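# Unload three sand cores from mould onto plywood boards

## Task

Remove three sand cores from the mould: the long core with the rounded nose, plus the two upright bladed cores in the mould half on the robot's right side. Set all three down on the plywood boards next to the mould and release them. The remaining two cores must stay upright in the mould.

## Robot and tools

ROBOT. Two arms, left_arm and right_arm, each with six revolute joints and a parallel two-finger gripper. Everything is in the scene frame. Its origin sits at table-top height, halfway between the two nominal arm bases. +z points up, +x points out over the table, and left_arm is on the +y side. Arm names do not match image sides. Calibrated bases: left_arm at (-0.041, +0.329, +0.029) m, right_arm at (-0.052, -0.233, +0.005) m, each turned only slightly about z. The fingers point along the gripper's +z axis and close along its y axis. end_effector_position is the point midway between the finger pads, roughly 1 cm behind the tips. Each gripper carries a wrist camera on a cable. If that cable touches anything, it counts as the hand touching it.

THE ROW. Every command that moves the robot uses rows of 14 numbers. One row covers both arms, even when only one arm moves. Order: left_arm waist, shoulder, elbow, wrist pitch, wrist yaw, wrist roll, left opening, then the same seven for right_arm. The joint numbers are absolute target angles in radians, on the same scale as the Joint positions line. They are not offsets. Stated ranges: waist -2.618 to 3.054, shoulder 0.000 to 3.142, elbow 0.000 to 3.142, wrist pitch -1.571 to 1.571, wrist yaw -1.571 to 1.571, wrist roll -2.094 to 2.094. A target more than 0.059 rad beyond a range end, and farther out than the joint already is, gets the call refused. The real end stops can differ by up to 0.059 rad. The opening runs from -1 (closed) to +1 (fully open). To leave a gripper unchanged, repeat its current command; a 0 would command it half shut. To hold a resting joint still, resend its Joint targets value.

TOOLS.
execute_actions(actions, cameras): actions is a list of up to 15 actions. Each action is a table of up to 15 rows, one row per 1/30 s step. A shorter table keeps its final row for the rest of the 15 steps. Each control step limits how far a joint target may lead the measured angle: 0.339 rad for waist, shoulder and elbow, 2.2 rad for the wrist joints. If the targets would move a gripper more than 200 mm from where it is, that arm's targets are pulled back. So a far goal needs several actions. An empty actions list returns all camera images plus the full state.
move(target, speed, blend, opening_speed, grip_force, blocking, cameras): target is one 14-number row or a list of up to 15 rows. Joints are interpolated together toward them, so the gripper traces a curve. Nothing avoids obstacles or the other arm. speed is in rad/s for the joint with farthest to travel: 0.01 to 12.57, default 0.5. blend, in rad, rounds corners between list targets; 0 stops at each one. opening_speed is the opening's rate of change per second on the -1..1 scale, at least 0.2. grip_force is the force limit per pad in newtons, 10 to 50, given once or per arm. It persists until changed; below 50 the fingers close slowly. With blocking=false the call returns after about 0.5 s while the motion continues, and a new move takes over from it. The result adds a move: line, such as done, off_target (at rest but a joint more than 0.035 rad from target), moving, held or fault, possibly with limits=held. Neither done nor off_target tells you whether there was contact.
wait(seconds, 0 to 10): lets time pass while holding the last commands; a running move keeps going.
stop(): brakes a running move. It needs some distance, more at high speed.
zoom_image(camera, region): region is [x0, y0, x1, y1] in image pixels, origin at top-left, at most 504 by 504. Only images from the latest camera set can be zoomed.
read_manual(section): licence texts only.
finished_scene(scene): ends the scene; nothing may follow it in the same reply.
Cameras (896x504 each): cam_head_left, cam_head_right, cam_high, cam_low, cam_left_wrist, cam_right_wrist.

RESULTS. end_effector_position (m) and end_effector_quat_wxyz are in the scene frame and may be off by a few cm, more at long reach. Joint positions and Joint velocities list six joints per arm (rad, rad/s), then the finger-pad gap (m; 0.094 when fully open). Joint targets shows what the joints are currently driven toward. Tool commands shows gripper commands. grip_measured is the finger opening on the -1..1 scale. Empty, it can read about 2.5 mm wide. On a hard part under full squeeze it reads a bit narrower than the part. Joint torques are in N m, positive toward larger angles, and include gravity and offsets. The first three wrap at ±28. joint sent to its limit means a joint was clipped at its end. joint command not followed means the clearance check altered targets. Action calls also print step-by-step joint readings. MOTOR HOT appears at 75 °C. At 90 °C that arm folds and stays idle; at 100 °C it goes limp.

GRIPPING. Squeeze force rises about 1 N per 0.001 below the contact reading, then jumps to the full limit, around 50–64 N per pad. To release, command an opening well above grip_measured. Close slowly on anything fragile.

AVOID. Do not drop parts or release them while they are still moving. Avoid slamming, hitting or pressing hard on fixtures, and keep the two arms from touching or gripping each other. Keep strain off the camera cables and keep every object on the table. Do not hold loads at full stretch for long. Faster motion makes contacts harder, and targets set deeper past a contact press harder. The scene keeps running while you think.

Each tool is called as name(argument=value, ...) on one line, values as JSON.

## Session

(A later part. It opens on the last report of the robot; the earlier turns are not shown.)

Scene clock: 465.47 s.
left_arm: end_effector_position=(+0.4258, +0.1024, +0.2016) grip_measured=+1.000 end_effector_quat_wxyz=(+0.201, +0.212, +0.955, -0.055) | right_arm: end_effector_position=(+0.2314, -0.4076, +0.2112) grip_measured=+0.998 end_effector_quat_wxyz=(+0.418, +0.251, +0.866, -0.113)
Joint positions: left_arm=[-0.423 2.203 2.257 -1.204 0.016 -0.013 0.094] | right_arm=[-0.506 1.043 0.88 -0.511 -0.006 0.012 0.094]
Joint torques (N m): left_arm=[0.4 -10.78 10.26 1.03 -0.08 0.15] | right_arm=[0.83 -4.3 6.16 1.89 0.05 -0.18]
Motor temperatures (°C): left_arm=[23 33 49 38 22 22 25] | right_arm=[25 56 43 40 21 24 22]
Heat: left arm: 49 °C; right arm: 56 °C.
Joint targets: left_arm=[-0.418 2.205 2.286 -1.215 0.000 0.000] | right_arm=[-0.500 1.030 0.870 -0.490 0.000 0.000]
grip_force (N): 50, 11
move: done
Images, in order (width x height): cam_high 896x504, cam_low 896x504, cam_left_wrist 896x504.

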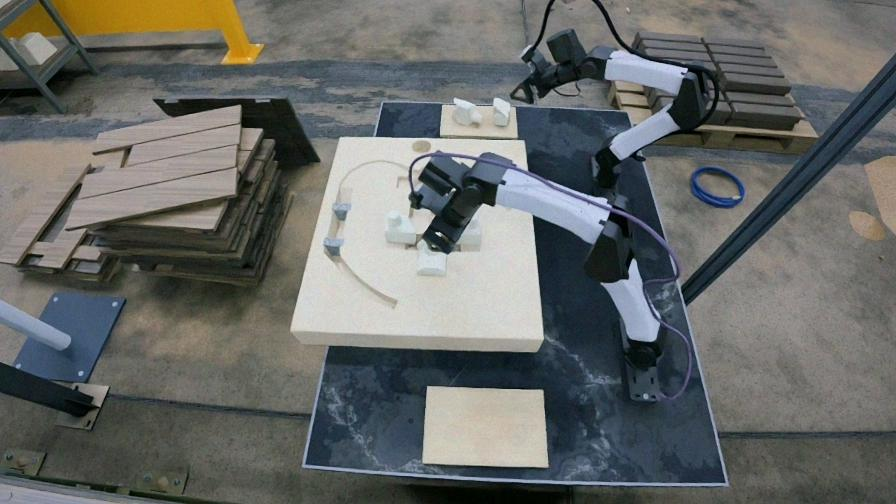

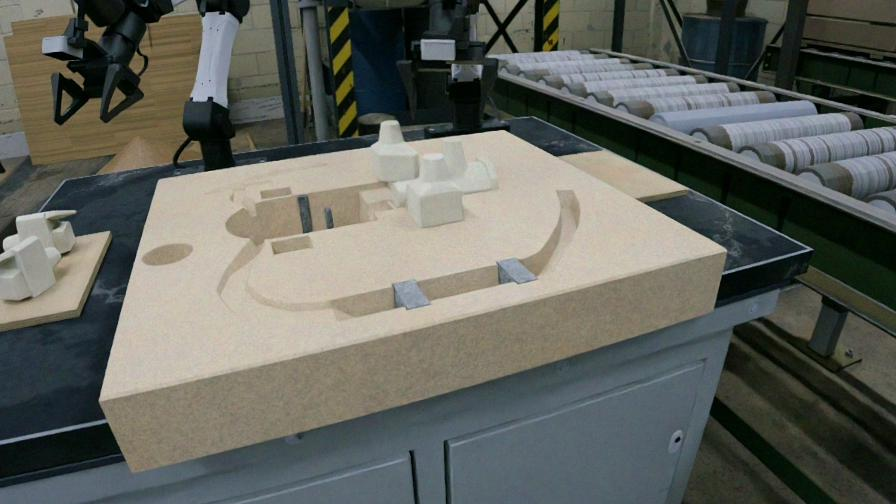

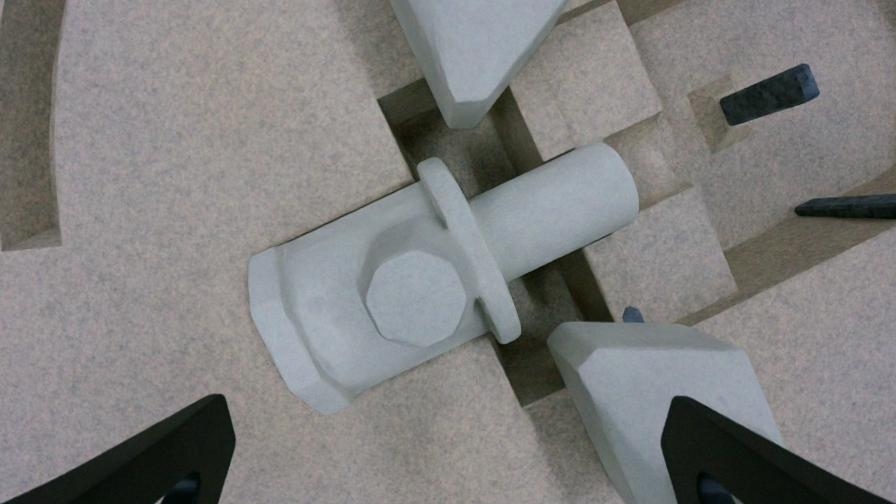

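move(target=[-0.521,2.011,1.770,-0.626,-0.345,-0.379,1,-0.5,1.03,0.87,-0.49,0,0,1], speed=0.6, cameras=["cam_left_wrist","cam_high","cam_low"])

zoom_image(camera="cam_low", region=[340, 20, 540, 230])

Scene clock: 507.70 s.
left_arm: end_effector_position=(+0.4523, +0.0972, +0.1879) grip_measured=+1.000 end_effector_quat_wxyz=(+0.362, +0.028, +0.932, -0.006) | right_arm: end_effector_position=(+0.2314, -0.4076, +0.2113) grip_measured=+0.998 end_effector_quat_wxyz=(+0.418, +0.251, +0.865, -0.114)
Joint positions: left_arm=[-0.518 2.042 1.788 -0.638 -0.326 -0.366 0.094] | right_arm=[-0.506 1.043 0.88 -0.511 -0.006 0.012 0.094]
Joint torques (N m): left_arm=[-0.42 -13.12 6.6 1.63 -0.27 -0.15] | right_arm=[0.87 -4.22 6.24 1.91 0.05 -0.23]
Motor temperatures (°C): left_arm=[23 47 51 36 22 22 25] | right_arm=[25 45 40 44 21 24 22]
Heat: left arm: 51 °C; right arm: 45 °C.
Joint targets: left_arm=[-0.521 2.011 1.770 -0.626 -0.345 -0.379] | right_arm=[-0.500 1.030 0.870 -0.490 0.000 0.000]
grip_force (N): 50, 11
move: done
Images, in order (width x height): cam_high 896x504, cam_low 896x504, cam_left_wrist 896x504.

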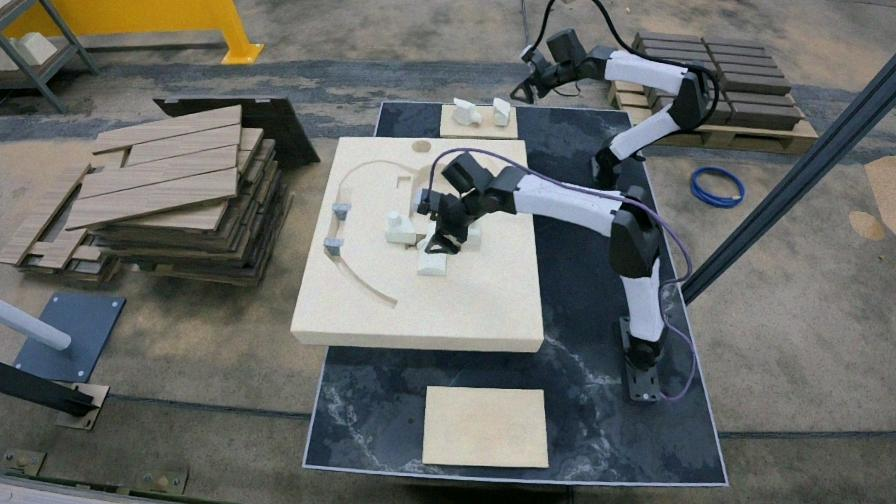

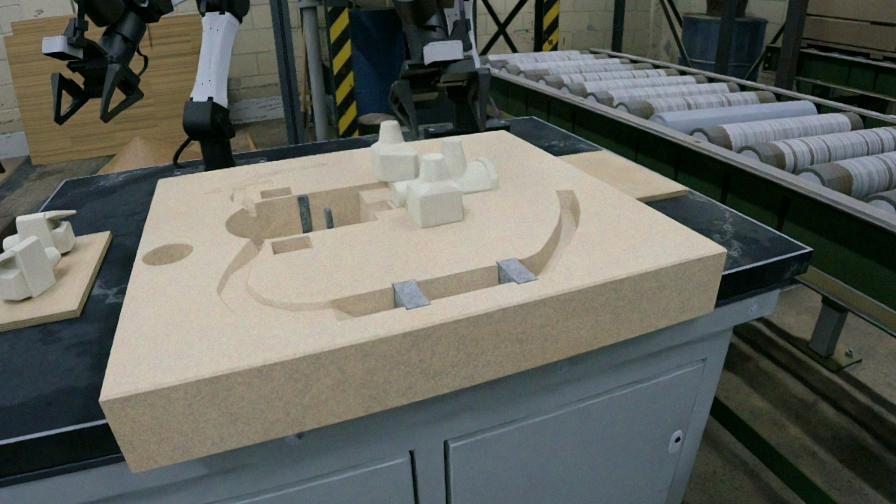

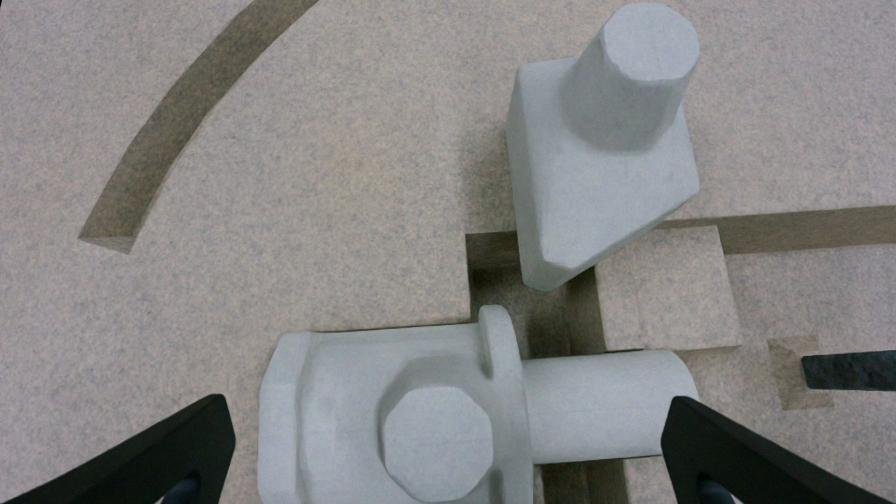

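Scaled by 2.400 from the camera's 896x504 image, which has a finer 1280x720 frame.

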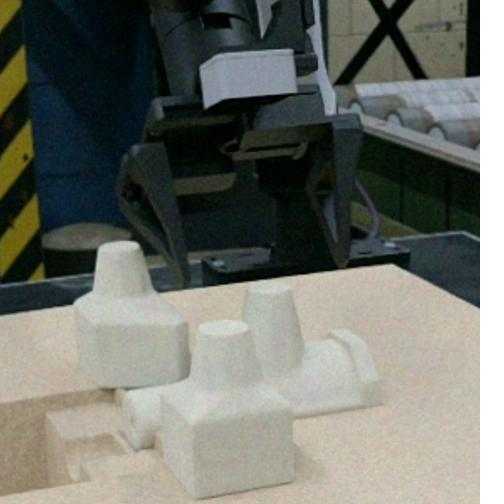

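move(target=[-0.516,2.020,1.623,-0.460,-0.355,-0.385,1,-0.5,1.03,0.87,-0.49,0,0,1], speed=0.25, cameras=["cam_left_wrist","cam_low"])

zoom_image(camera="cam_low", region=[340, 20, 540, 230])

Scene clock: 517.83 s.
left_arm: end_effector_position=(+0.4527, +0.0989, +0.1550) grip_measured=+1.000 end_effector_quat_wxyz=(+0.372, +0.021, +0.928, -0.008) | right_arm: end_effector_position=(+0.2314, -0.4076, +0.2113) grip_measured=+0.998 end_effector_quat_wxyz=(+0.418, +0.251, +0.865, -0.114)
Joint positions: left_arm=[-0.518 2.04 1.64 -0.473 -0.336 -0.372 0.094] | right_arm=[-0.506 1.043 0.88 -0.511 -0.006 0.012 0.094]
Joint torques (N m): left_arm=[0.03 -12.1 6.68 1.7 -0.29 -0.11] | right_arm=[0.85 -4.41 6.28 1.86 0.06 -0.19]
Motor temperatures (°C): left_arm=[23 52 49 37 22 22 25] | right_arm=[25 44 40 44 21 24 22]
Heat: left arm: 52 °C; right arm: 44 °C.
Joint targets: left_arm=[-0.516 2.020 1.623 -0.460 -0.355 -0.385] | right_arm=[-0.500 1.030 0.870 -0.490 0.000 0.000]
grip_force (N): 50, 11
move: done
Images, in order (width x height): cam_low 896x504, cam_left_wrist 896x504.

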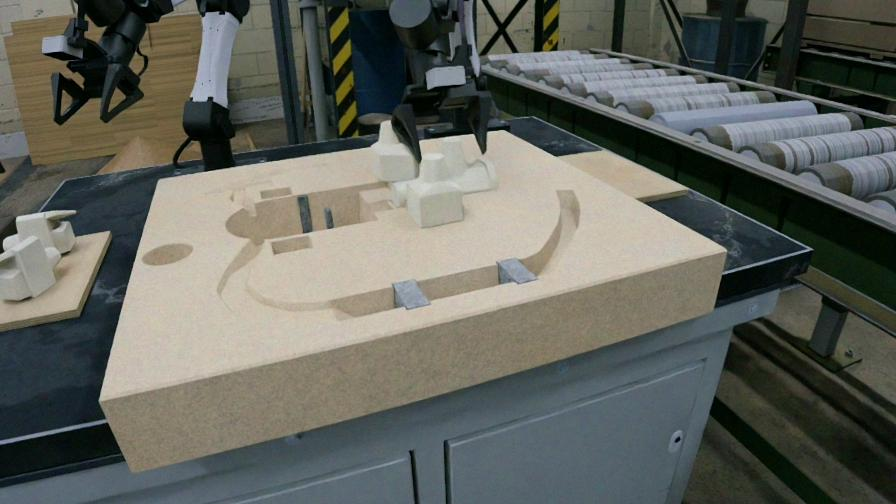

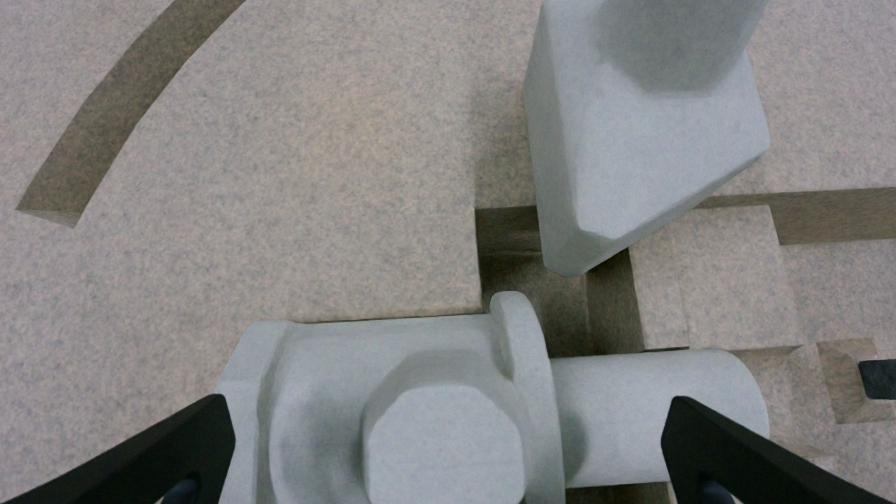

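Scaled by 2.400 from the camera's 896x504 image, which has a finer 1280x720 frame.

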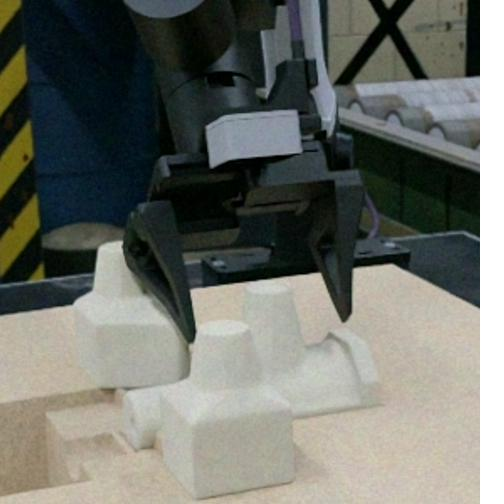

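move(target=[[-0.516,2.027,1.598,-0.435,-0.355,-0.385,1,-0.5,1.03,0.87,-0.49,0,0,1],[-0.516,2.027,1.598,-0.435,-0.355,-0.385,-0.75,-0.5,1.03,0.87,-0.49,0,0,1]], speed=0.25, grip_force=[45,30], opening_speed=0.8, cameras=["cam_left_wrist","cam_low"])

zoom_image(camera="cam_low", region=[340, 20, 540, 230])

Scene clock: 527.13 s.
left_arm: end_effector_position=(+0.4521, +0.0963, +0.1503) grip_measured=-0.057 end_effector_quat_wxyz=(+0.375, +0.022, +0.927, -0.011) | right_arm: end_effector_position=(+0.2314, -0.4076, +0.2113) grip_measured=+0.998 end_effector_quat_wxyz=(+0.418, +0.251, +0.865, -0.114)
Joint positions: left_arm=[-0.522 2.04 1.616 -0.44 -0.335 -0.374 0.044] | right_arm=[-0.506 1.043 0.88 -0.511 -0.006 0.012 0.094]
Joint torques (N m): left_arm=[0.51 -11.44 6.56 1.59 -0.31 -0.1] | right_arm=[0.9 -4.41 6.22 1.9 0.05 -0.19]
Heat: left arm: 51 °C; right arm: 44 °C.
Joint targets: left_arm=[-0.516 2.027 1.598 -0.435 -0.355 -0.385] | right_arm=[-0.500 1.030 0.870 -0.490 0.000 0.000]
grip_force (N): 45, 30
move: done
Images, in order (width x height): cam_low 896x504, cam_left_wrist 896x504.

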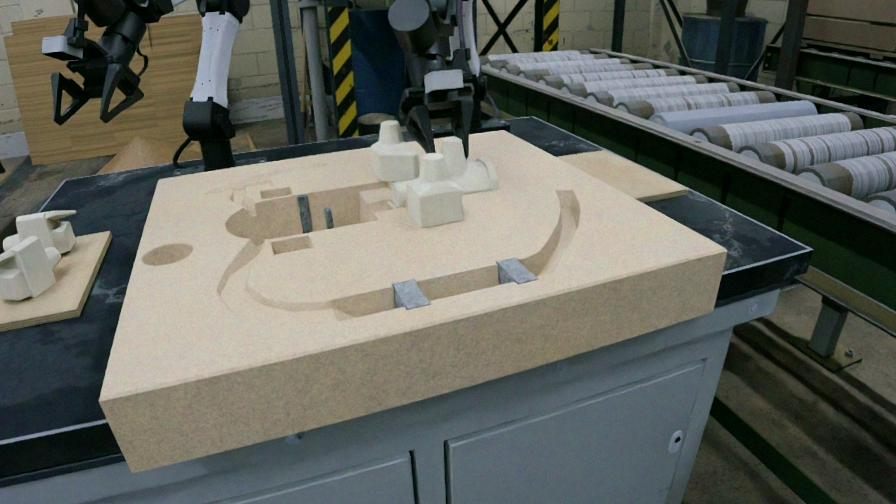

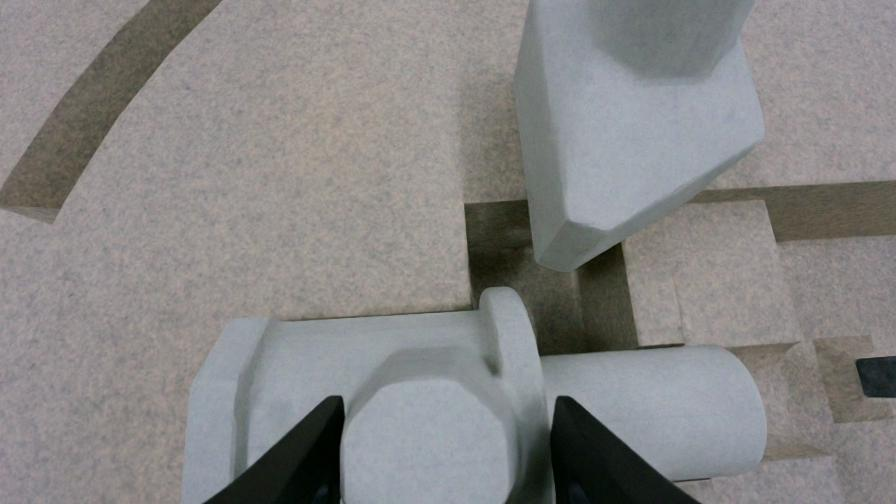

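Scaled by 2.400 from the camera's 896x504 image, which has a finer 1280x720 frame.

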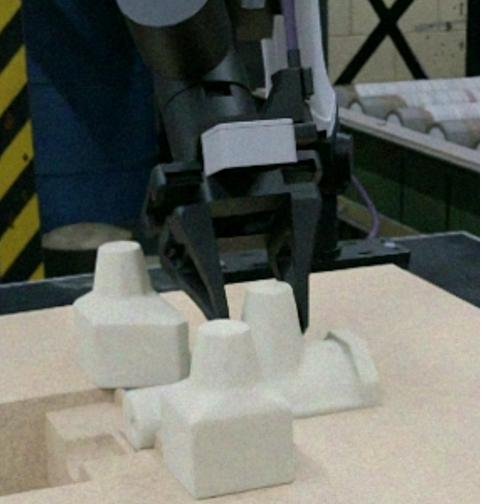

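wait(seconds=2, cameras=["cam_left_wrist"])

zoom_image(camera="cam_left_wrist", region=[200, 260, 700, 504])

Scene clock: 536.33 s.
left_arm: end_effector_position=(+0.4521, +0.0963, +0.1503) grip_measured=-0.057 end_effector_quat_wxyz=(+0.375, +0.022, +0.927, -0.011) | right_arm: end_effector_position=(+0.2314, -0.4076, +0.2113) grip_measured=+0.998 end_effector_quat_wxyz=(+0.418, +0.251, +0.865, -0.114)
Joint positions: left_arm=[-0.522 2.04 1.616 -0.44 -0.335 -0.374 0.044] | right_arm=[-0.506 1.043 0.88 -0.511 -0.006 0.012 0.094]
Joint torques (N m): left_arm=[0.43 -11.48 6.5 1.6 -0.3 -0.1] | right_arm=[0.79 -4.38 6.26 1.89 0.06 -0.23]
Heat: left arm: 50 °C; right arm: 45 °C.
Joint targets: left_arm=[-0.516 2.027 1.598 -0.435 -0.355 -0.385] | right_arm=[-0.500 1.030 0.870 -0.490 0.000 0.000]
Tool commands: left_gripper/opening=-0.75 right_gripper/opening=+1.0
grip_force (N): 45, 30
wait: 2.00 s; at rest from the start
Images, in order (width x height): cam_left_wrist 896x504.

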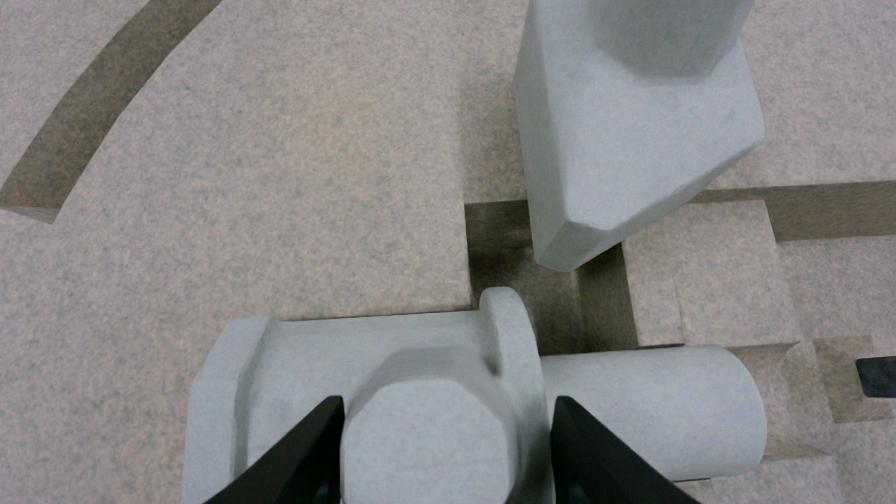

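Scaled by 1.008 from the camera's 896x504 image, which has a finer 1280x720 frame.

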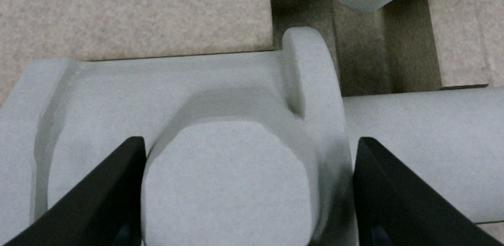

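move(target=[[-0.516,2.011,1.770,-0.616,-0.345,-0.379,-0.75,-0.5,1.03,0.87,-0.49,0,0,1],[-0.516,2.005,1.935,-0.771,-0.345,-0.379,-0.75,-0.5,1.03,0.87,-0.49,0,0,1]], speed=0.25, blend=[0.03,0], cameras=["all"])

zoom_image(camera="cam_low", region=[340, 20, 540, 230])

zoom_image(camera="cam_high", region=[380, 140, 560, 300])

Scene clock: 544.70 s.
left_arm: end_effector_position=(+0.4469, +0.1001, +0.1639) grip_measured=-0.069 end_effector_quat_wxyz=(+0.315, +0.016, +0.949, -0.010) | right_arm: end_effector_position=(+0.2314, -0.4076, +0.2113) grip_measured=+0.998 end_effector_quat_wxyz=(+0.418, +0.251, +0.865, -0.114)
Joint positions: left_arm=[-0.503 2.091 1.827 -0.721 -0.279 -0.408 0.044] | right_arm=[-0.506 1.043 0.88 -0.511 -0.006 0.012 0.094]
Joint torques (N m): left_arm=[-1.32 -18.1 17.98 0.86 -0.78 0.29] | right_arm=[0.79 -4.27 6.19 1.86 0.08 -0.22]
Heat: left arm: 51 °C; right arm: 45 °C.
Joint targets: left_arm=[-0.516 2.005 1.935 -0.771 -0.345 -0.379] | right_arm=[-0.500 1.030 0.870 -0.490 0.000 0.000]
grip_force (N): 45, 30
move: off_target (left_arm); left_arm: the elbow is farthest, 0.108 rad from its target

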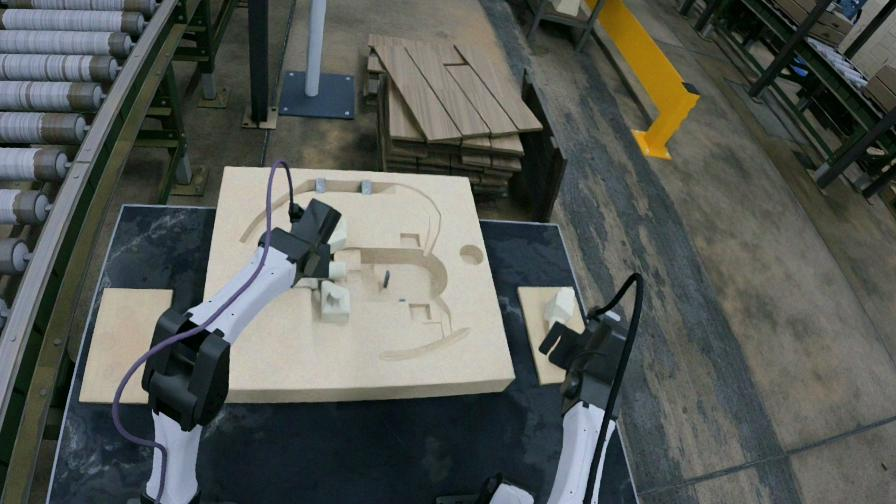

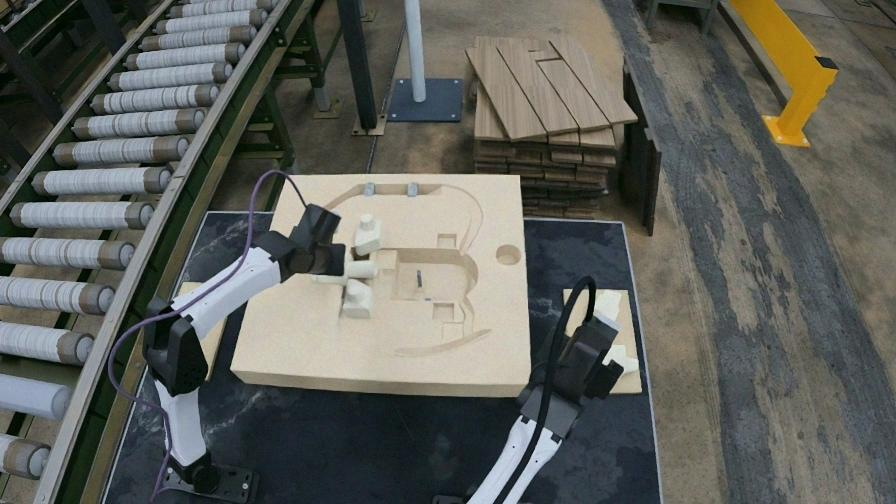

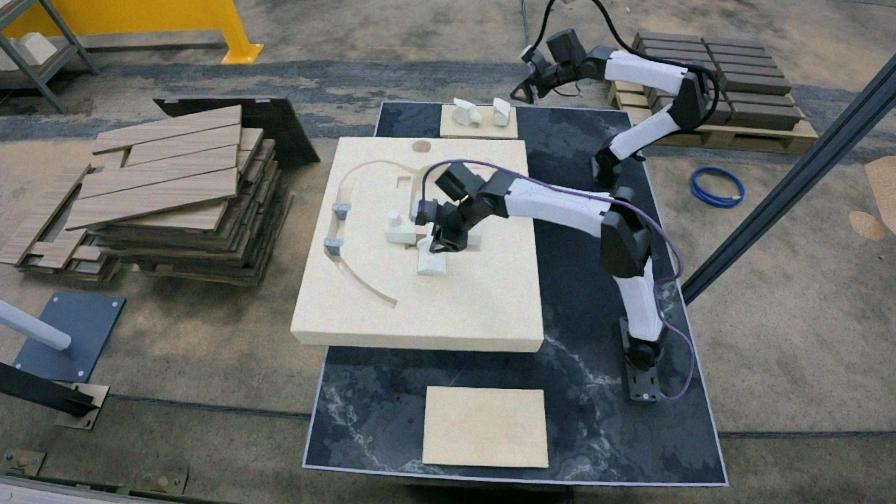

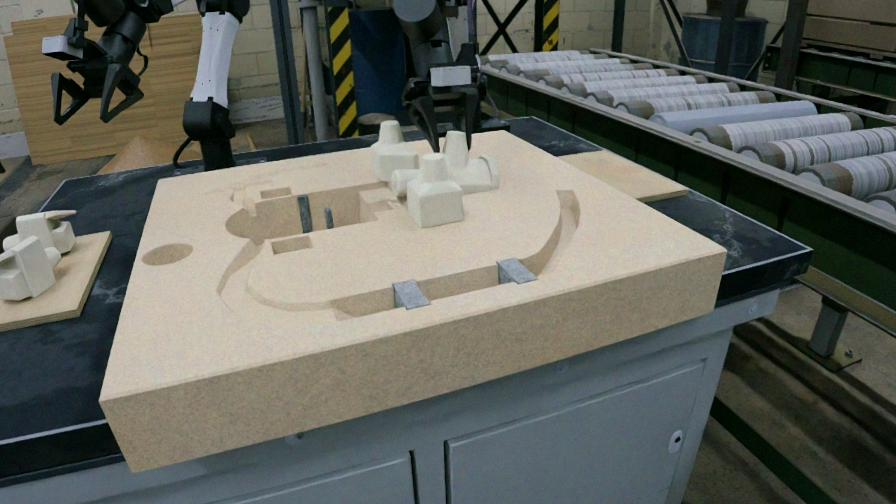

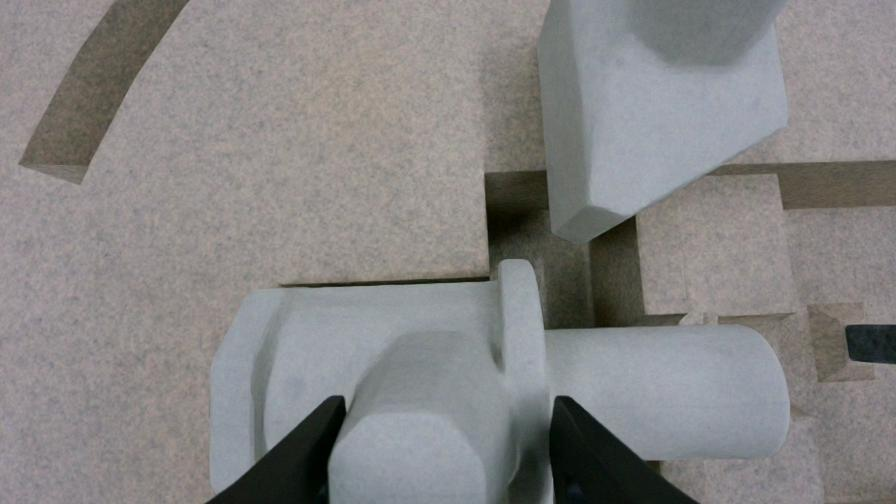

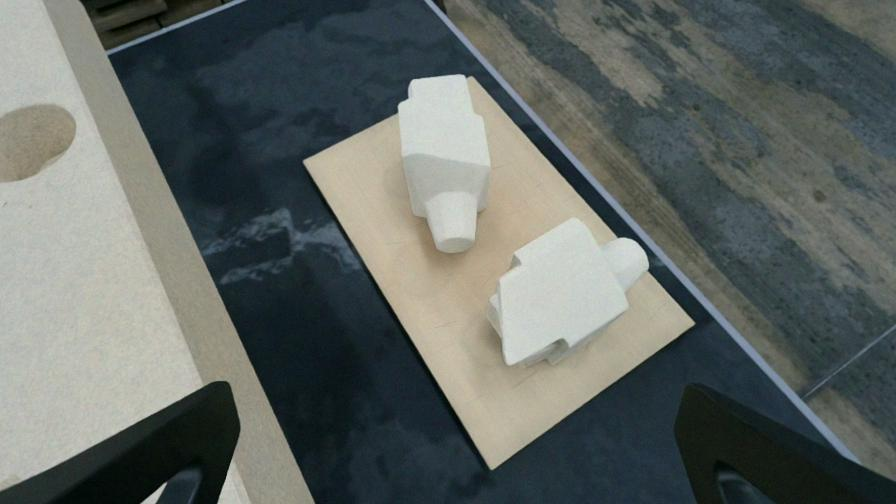

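Scaled by 2.400 from the camera's 896x504 image, which has a finer 1280x720 frame.

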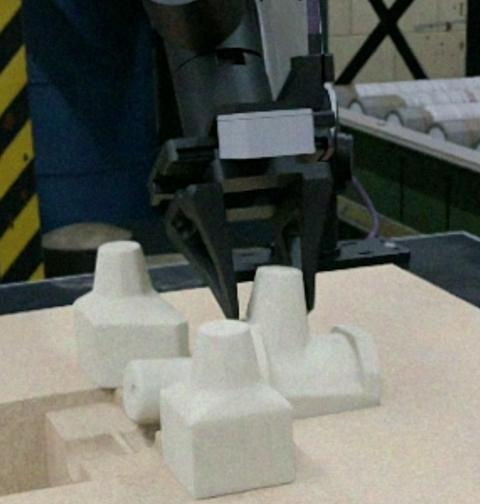

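Scaled by 2.800 from the camera's 896x504 image, which has a finer 1280x720 frame.

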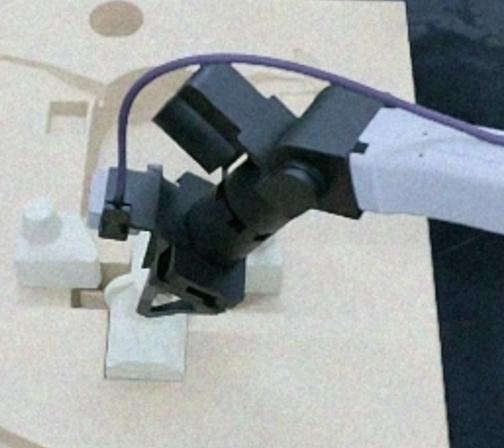

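move(target=[[-0.516,2.015,1.70,-0.535,-0.350,-0.382,-0.75,-0.5,1.03,0.87,-0.49,0,0,1],[-0.516,2.027,1.600,-0.437,-0.355,-0.385,-0.75,-0.5,1.03,0.87,-0.49,0,0,1]], speed=0.2, blend=[0.03,0], cameras=["cam_left_wrist","cam_low"])

zoom_image(camera="cam_low", region=[340, 20, 540, 230])

Scene clock: 556.33 s.
left_arm: end_effector_position=(+0.4516, +0.0989, +0.1554) grip_measured=-0.070 end_effector_quat_wxyz=(+0.377, +0.017, +0.926, -0.004) | right_arm: end_effector_position=(+0.2314, -0.4076, +0.2113) grip_measured=+0.998 end_effector_quat_wxyz=(+0.418, +0.251, +0.865, -0.114)
Joint positions: left_arm=[-0.524 2.034 1.627 -0.46 -0.354 -0.379 0.044] | right_arm=[-0.506 1.043 0.88 -0.511 -0.006 0.012 0.094]
Joint torques (N m): left_arm=[0.66 -10.97 5.81 1.73 -0.11 -0.03] | right_arm=[0.75 -4.19 6.19 1.87 0.04 -0.18]
Motor temperatures (°C): left_arm=[23 60 55 36 23 22 26] | right_arm=[25 41 39 45 21 24 22]
Heat: left arm: 60 °C; right arm: 45 °C.
Joint targets: left_arm=[-0.516 2.027 1.600 -0.437 -0.355 -0.385] | right_arm=[-0.500 1.030 0.870 -0.490 0.000 0.000]
grip_force (N): 45, 30
move: done
Images, in order (width x height): cam_low 896x504, cam_left_wrist 896x504.

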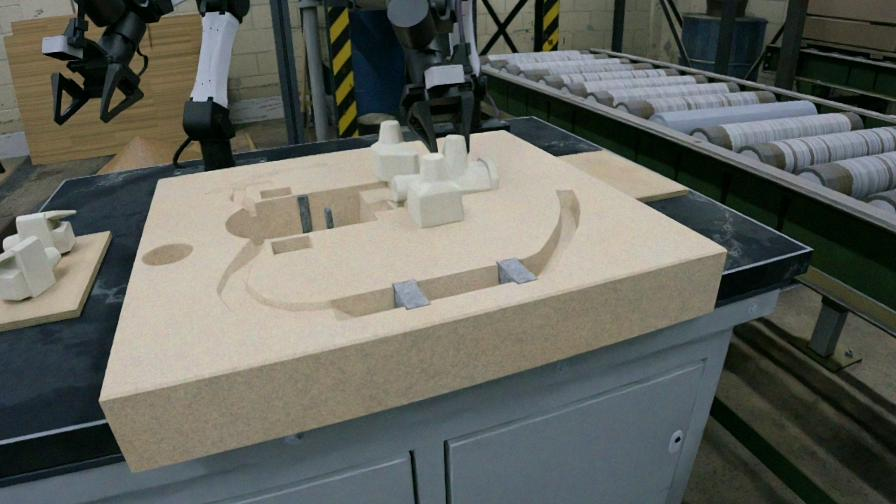

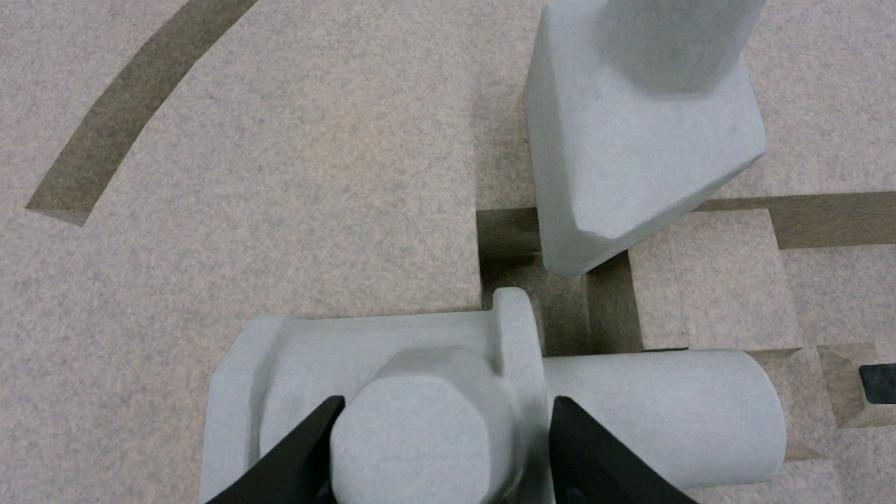

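Scaled by 2.400 from the camera's 896x504 image, which has a finer 1280x720 frame.

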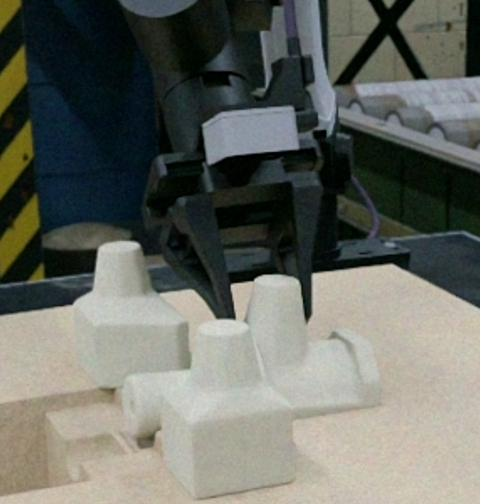

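move(target=[[-0.516,2.030,1.600,-0.437,-0.355,-0.385,0.3,-0.5,1.03,0.87,-0.49,0,0,1],[-0.514,2.015,1.653,-0.490,-0.355,-0.385,0.3,-0.5,1.03,0.87,-0.49,0,0,1]], speed=0.2, opening_speed=0.3, cameras=["cam_left_wrist","cam_low"])

zoom_image(camera="cam_low", region=[340, 20, 540, 230])

Scene clock: 568.43 s.
left_arm: end_effector_position=(+0.4471, +0.1025, +0.1485) grip_measured=+0.299 end_effector_quat_wxyz=(+0.364, +0.020, +0.931, +0.000) | right_arm: end_effector_position=(+0.2314, -0.4076, +0.2113) grip_measured=+0.998 end_effector_quat_wxyz=(+0.418, +0.251, +0.865, -0.114)
Joint positions: left_arm=[-0.52 2.034 1.619 -0.481 -0.345 -0.378 0.061] | right_arm=[-0.506 1.043 0.88 -0.511 -0.006 0.012 0.094]
Joint torques (N m): left_arm=[0.42 -11.95 11.25 1.39 -0.21 -0.05] | right_arm=[0.85 -4.25 6.35 1.87 0.04 -0.19]
Motor temperatures (°C): left_arm=[23 57 51 37 22 22 26] | right_arm=[25 40 39 45 21 24 22]
Heat: left arm: 57 °C; right arm: 45 °C.
Joint targets: left_arm=[-0.514 2.015 1.653 -0.490 -0.355 -0.385] | right_arm=[-0.500 1.030 0.870 -0.490 0.000 0.000]
grip_force (N): 45, 30
move: done
Images, in order (width x height): cam_low 896x504, cam_left_wrist 896x504.

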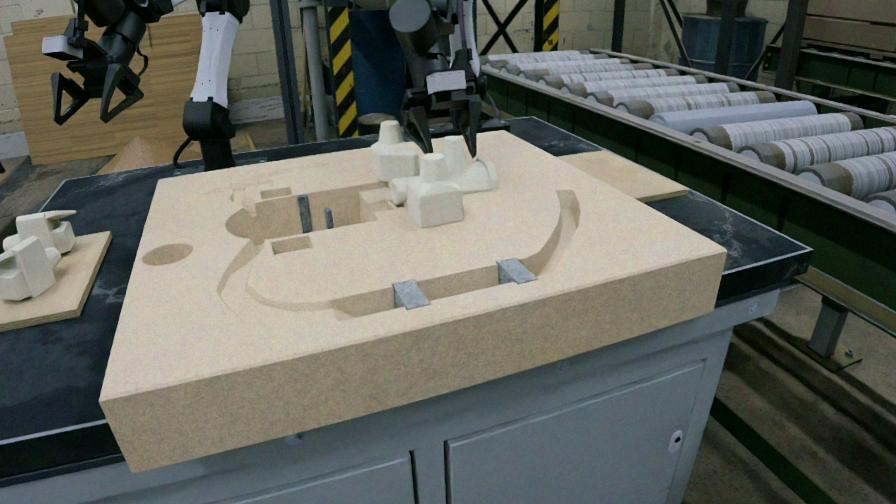

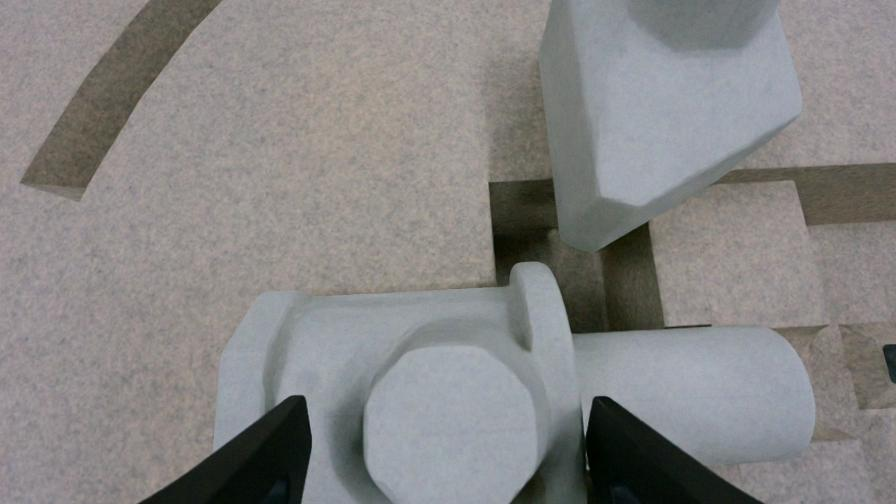

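Scaled by 2.400 from the camera's 896x504 image, which has a finer 1280x720 frame.

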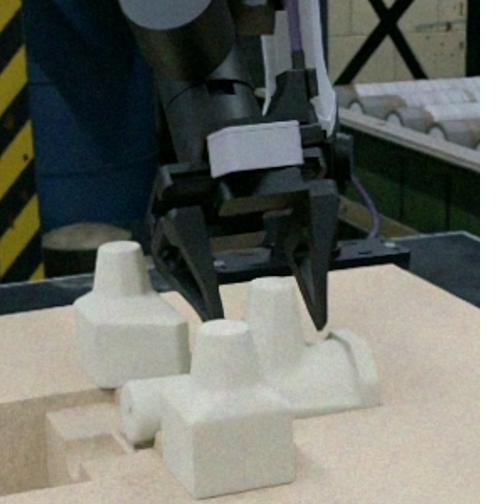

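move(target=[-0.516,2.000,1.70,-0.550,-0.355,-0.385,0.5,-0.5,1.03,0.87,-0.49,0,0,1], speed=0.2, cameras=["cam_left_wrist","cam_low"])

zoom_image(camera="cam_low", region=[340, 20, 540, 230])

Scene clock: 575.67 s.
left_arm: end_effector_position=(+0.4469, +0.1026, +0.1610) grip_measured=+0.499 end_effector_quat_wxyz=(+0.361, +0.021, +0.932, +0.002) | right_arm: end_effector_position=(+0.2314, -0.4076, +0.2113) grip_measured=+0.998 end_effector_quat_wxyz=(+0.418, +0.251, +0.865, -0.114)
Joint positions: left_arm=[-0.52 2.031 1.668 -0.541 -0.345 -0.378 0.07] | right_arm=[-0.506 1.043 0.88 -0.511 -0.006 0.012 0.094]
Joint torques (N m): left_arm=[0.29 -12.93 11.15 1.39 -0.2 -0.04] | right_arm=[0.81 -4.33 6.24 1.9 0.04 -0.18]
Motor temperatures (°C): left_arm=[23 57 53 37 22 22 26] | right_arm=[25 40 39 45 21 24 22]
Heat: left arm: 57 °C; right arm: 45 °C.
Joint targets: left_arm=[-0.516 2.000 1.700 -0.550 -0.355 -0.385] | right_arm=[-0.500 1.030 0.870 -0.490 0.000 0.000]
grip_force (N): 45, 30
move: done
Images, in order (width x height): cam_low 896x504, cam_left_wrist 896x504.

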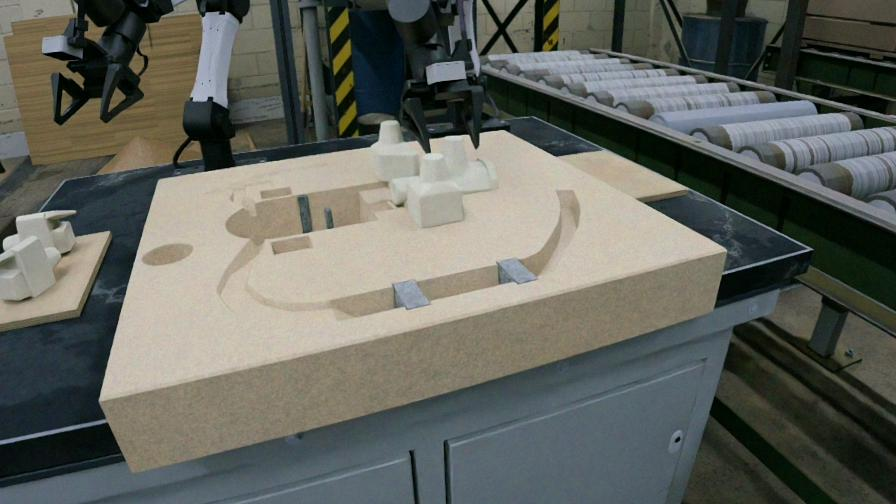

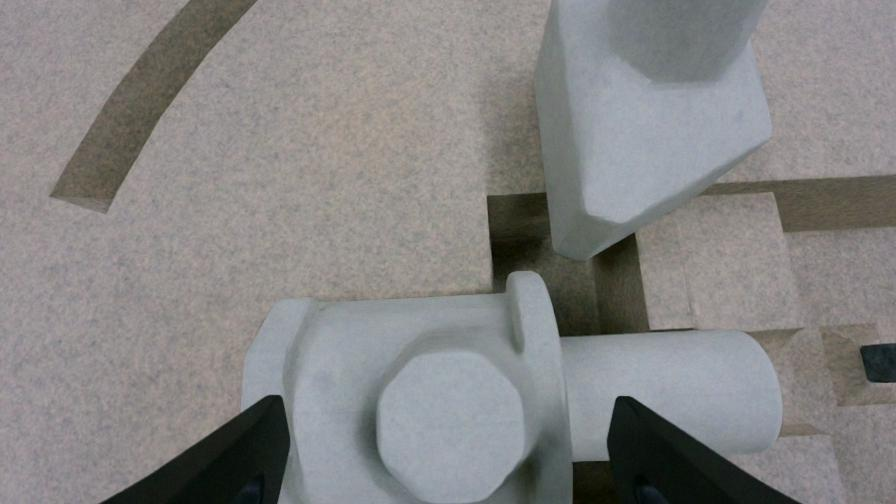

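Scaled by 2.400 from the camera's 896x504 image, which has a finer 1280x720 frame.

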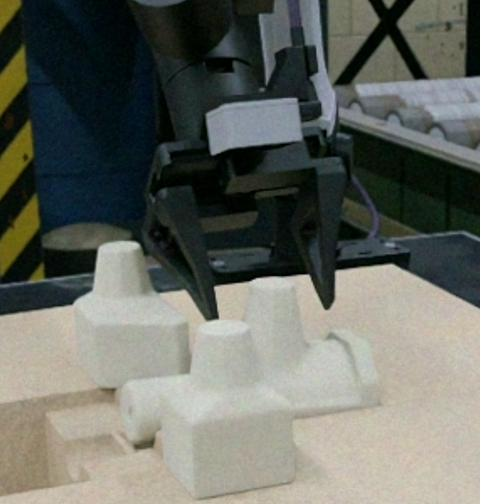

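move(target=[-0.516,2.004,1.70,-0.550,-0.355,-0.385,-0.8,-0.5,1.03,0.87,-0.49,0,0,1], speed=0.2, grip_force=[50,30], opening_speed=0.6, cameras=["cam_left_wrist","cam_low"])

zoom_image(camera="cam_low", region=[340, 20, 540, 230])

Scene clock: 583.73 s.
left_arm: end_effector_position=(+0.4466, +0.1012, +0.1609) grip_measured=-0.294 end_effector_quat_wxyz=(+0.360, +0.022, +0.933, -0.001) | right_arm: end_effector_position=(+0.2314, -0.4076, +0.2113) grip_measured=+0.998 end_effector_quat_wxyz=(+0.418, +0.251, +0.865, -0.114)
Joint positions: left_arm=[-0.521 2.031 1.668 -0.54 -0.339 -0.378 0.033] | right_arm=[-0.506 1.043 0.88 -0.511 -0.006 0.012 0.094]
Joint torques (N m): left_arm=[0.29 -12.62 11.11 1.37 -0.24 -0.06] | right_arm=[0.83 -4.21 6.19 1.88 0.07 -0.21]
Motor temperatures (°C): left_arm=[23 61 53 37 22 22 26] | right_arm=[25 40 39 45 21 24 22]
Heat: left arm: 61 °C; right arm: 45 °C.
Joint targets: left_arm=[-0.516 2.004 1.700 -0.550 -0.355 -0.385] | right_arm=[-0.500 1.030 0.870 -0.490 0.000 0.000]
grip_force (N): 50, 30
move: done
Images, in order (width x height): cam_low 896x504, cam_left_wrist 896x504.

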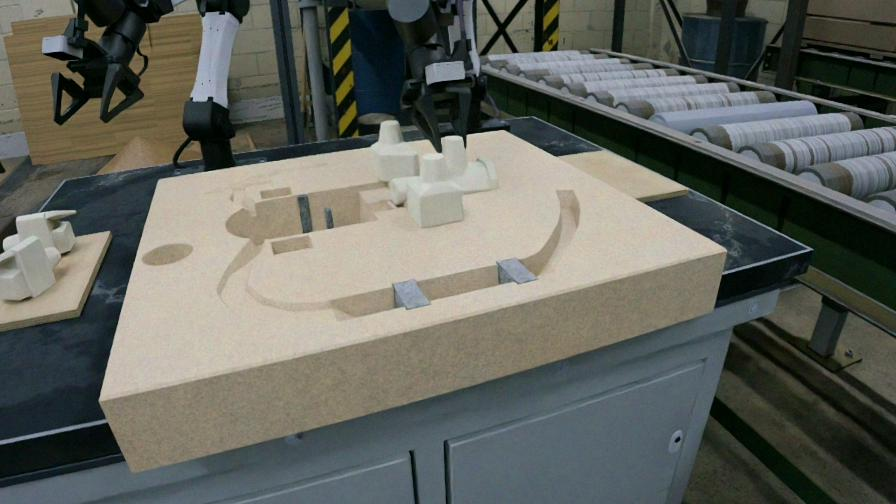

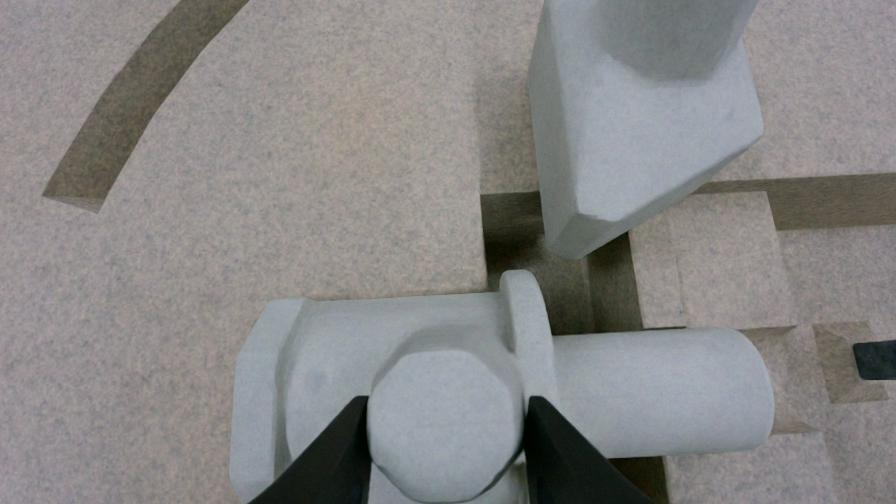

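Scaled by 2.400 from the camera's 896x504 image, which has a finer 1280x720 frame.

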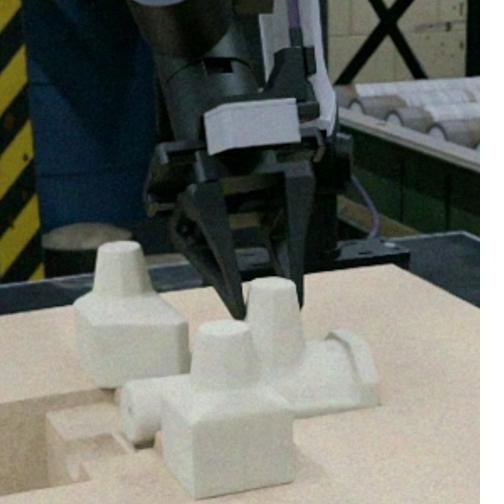

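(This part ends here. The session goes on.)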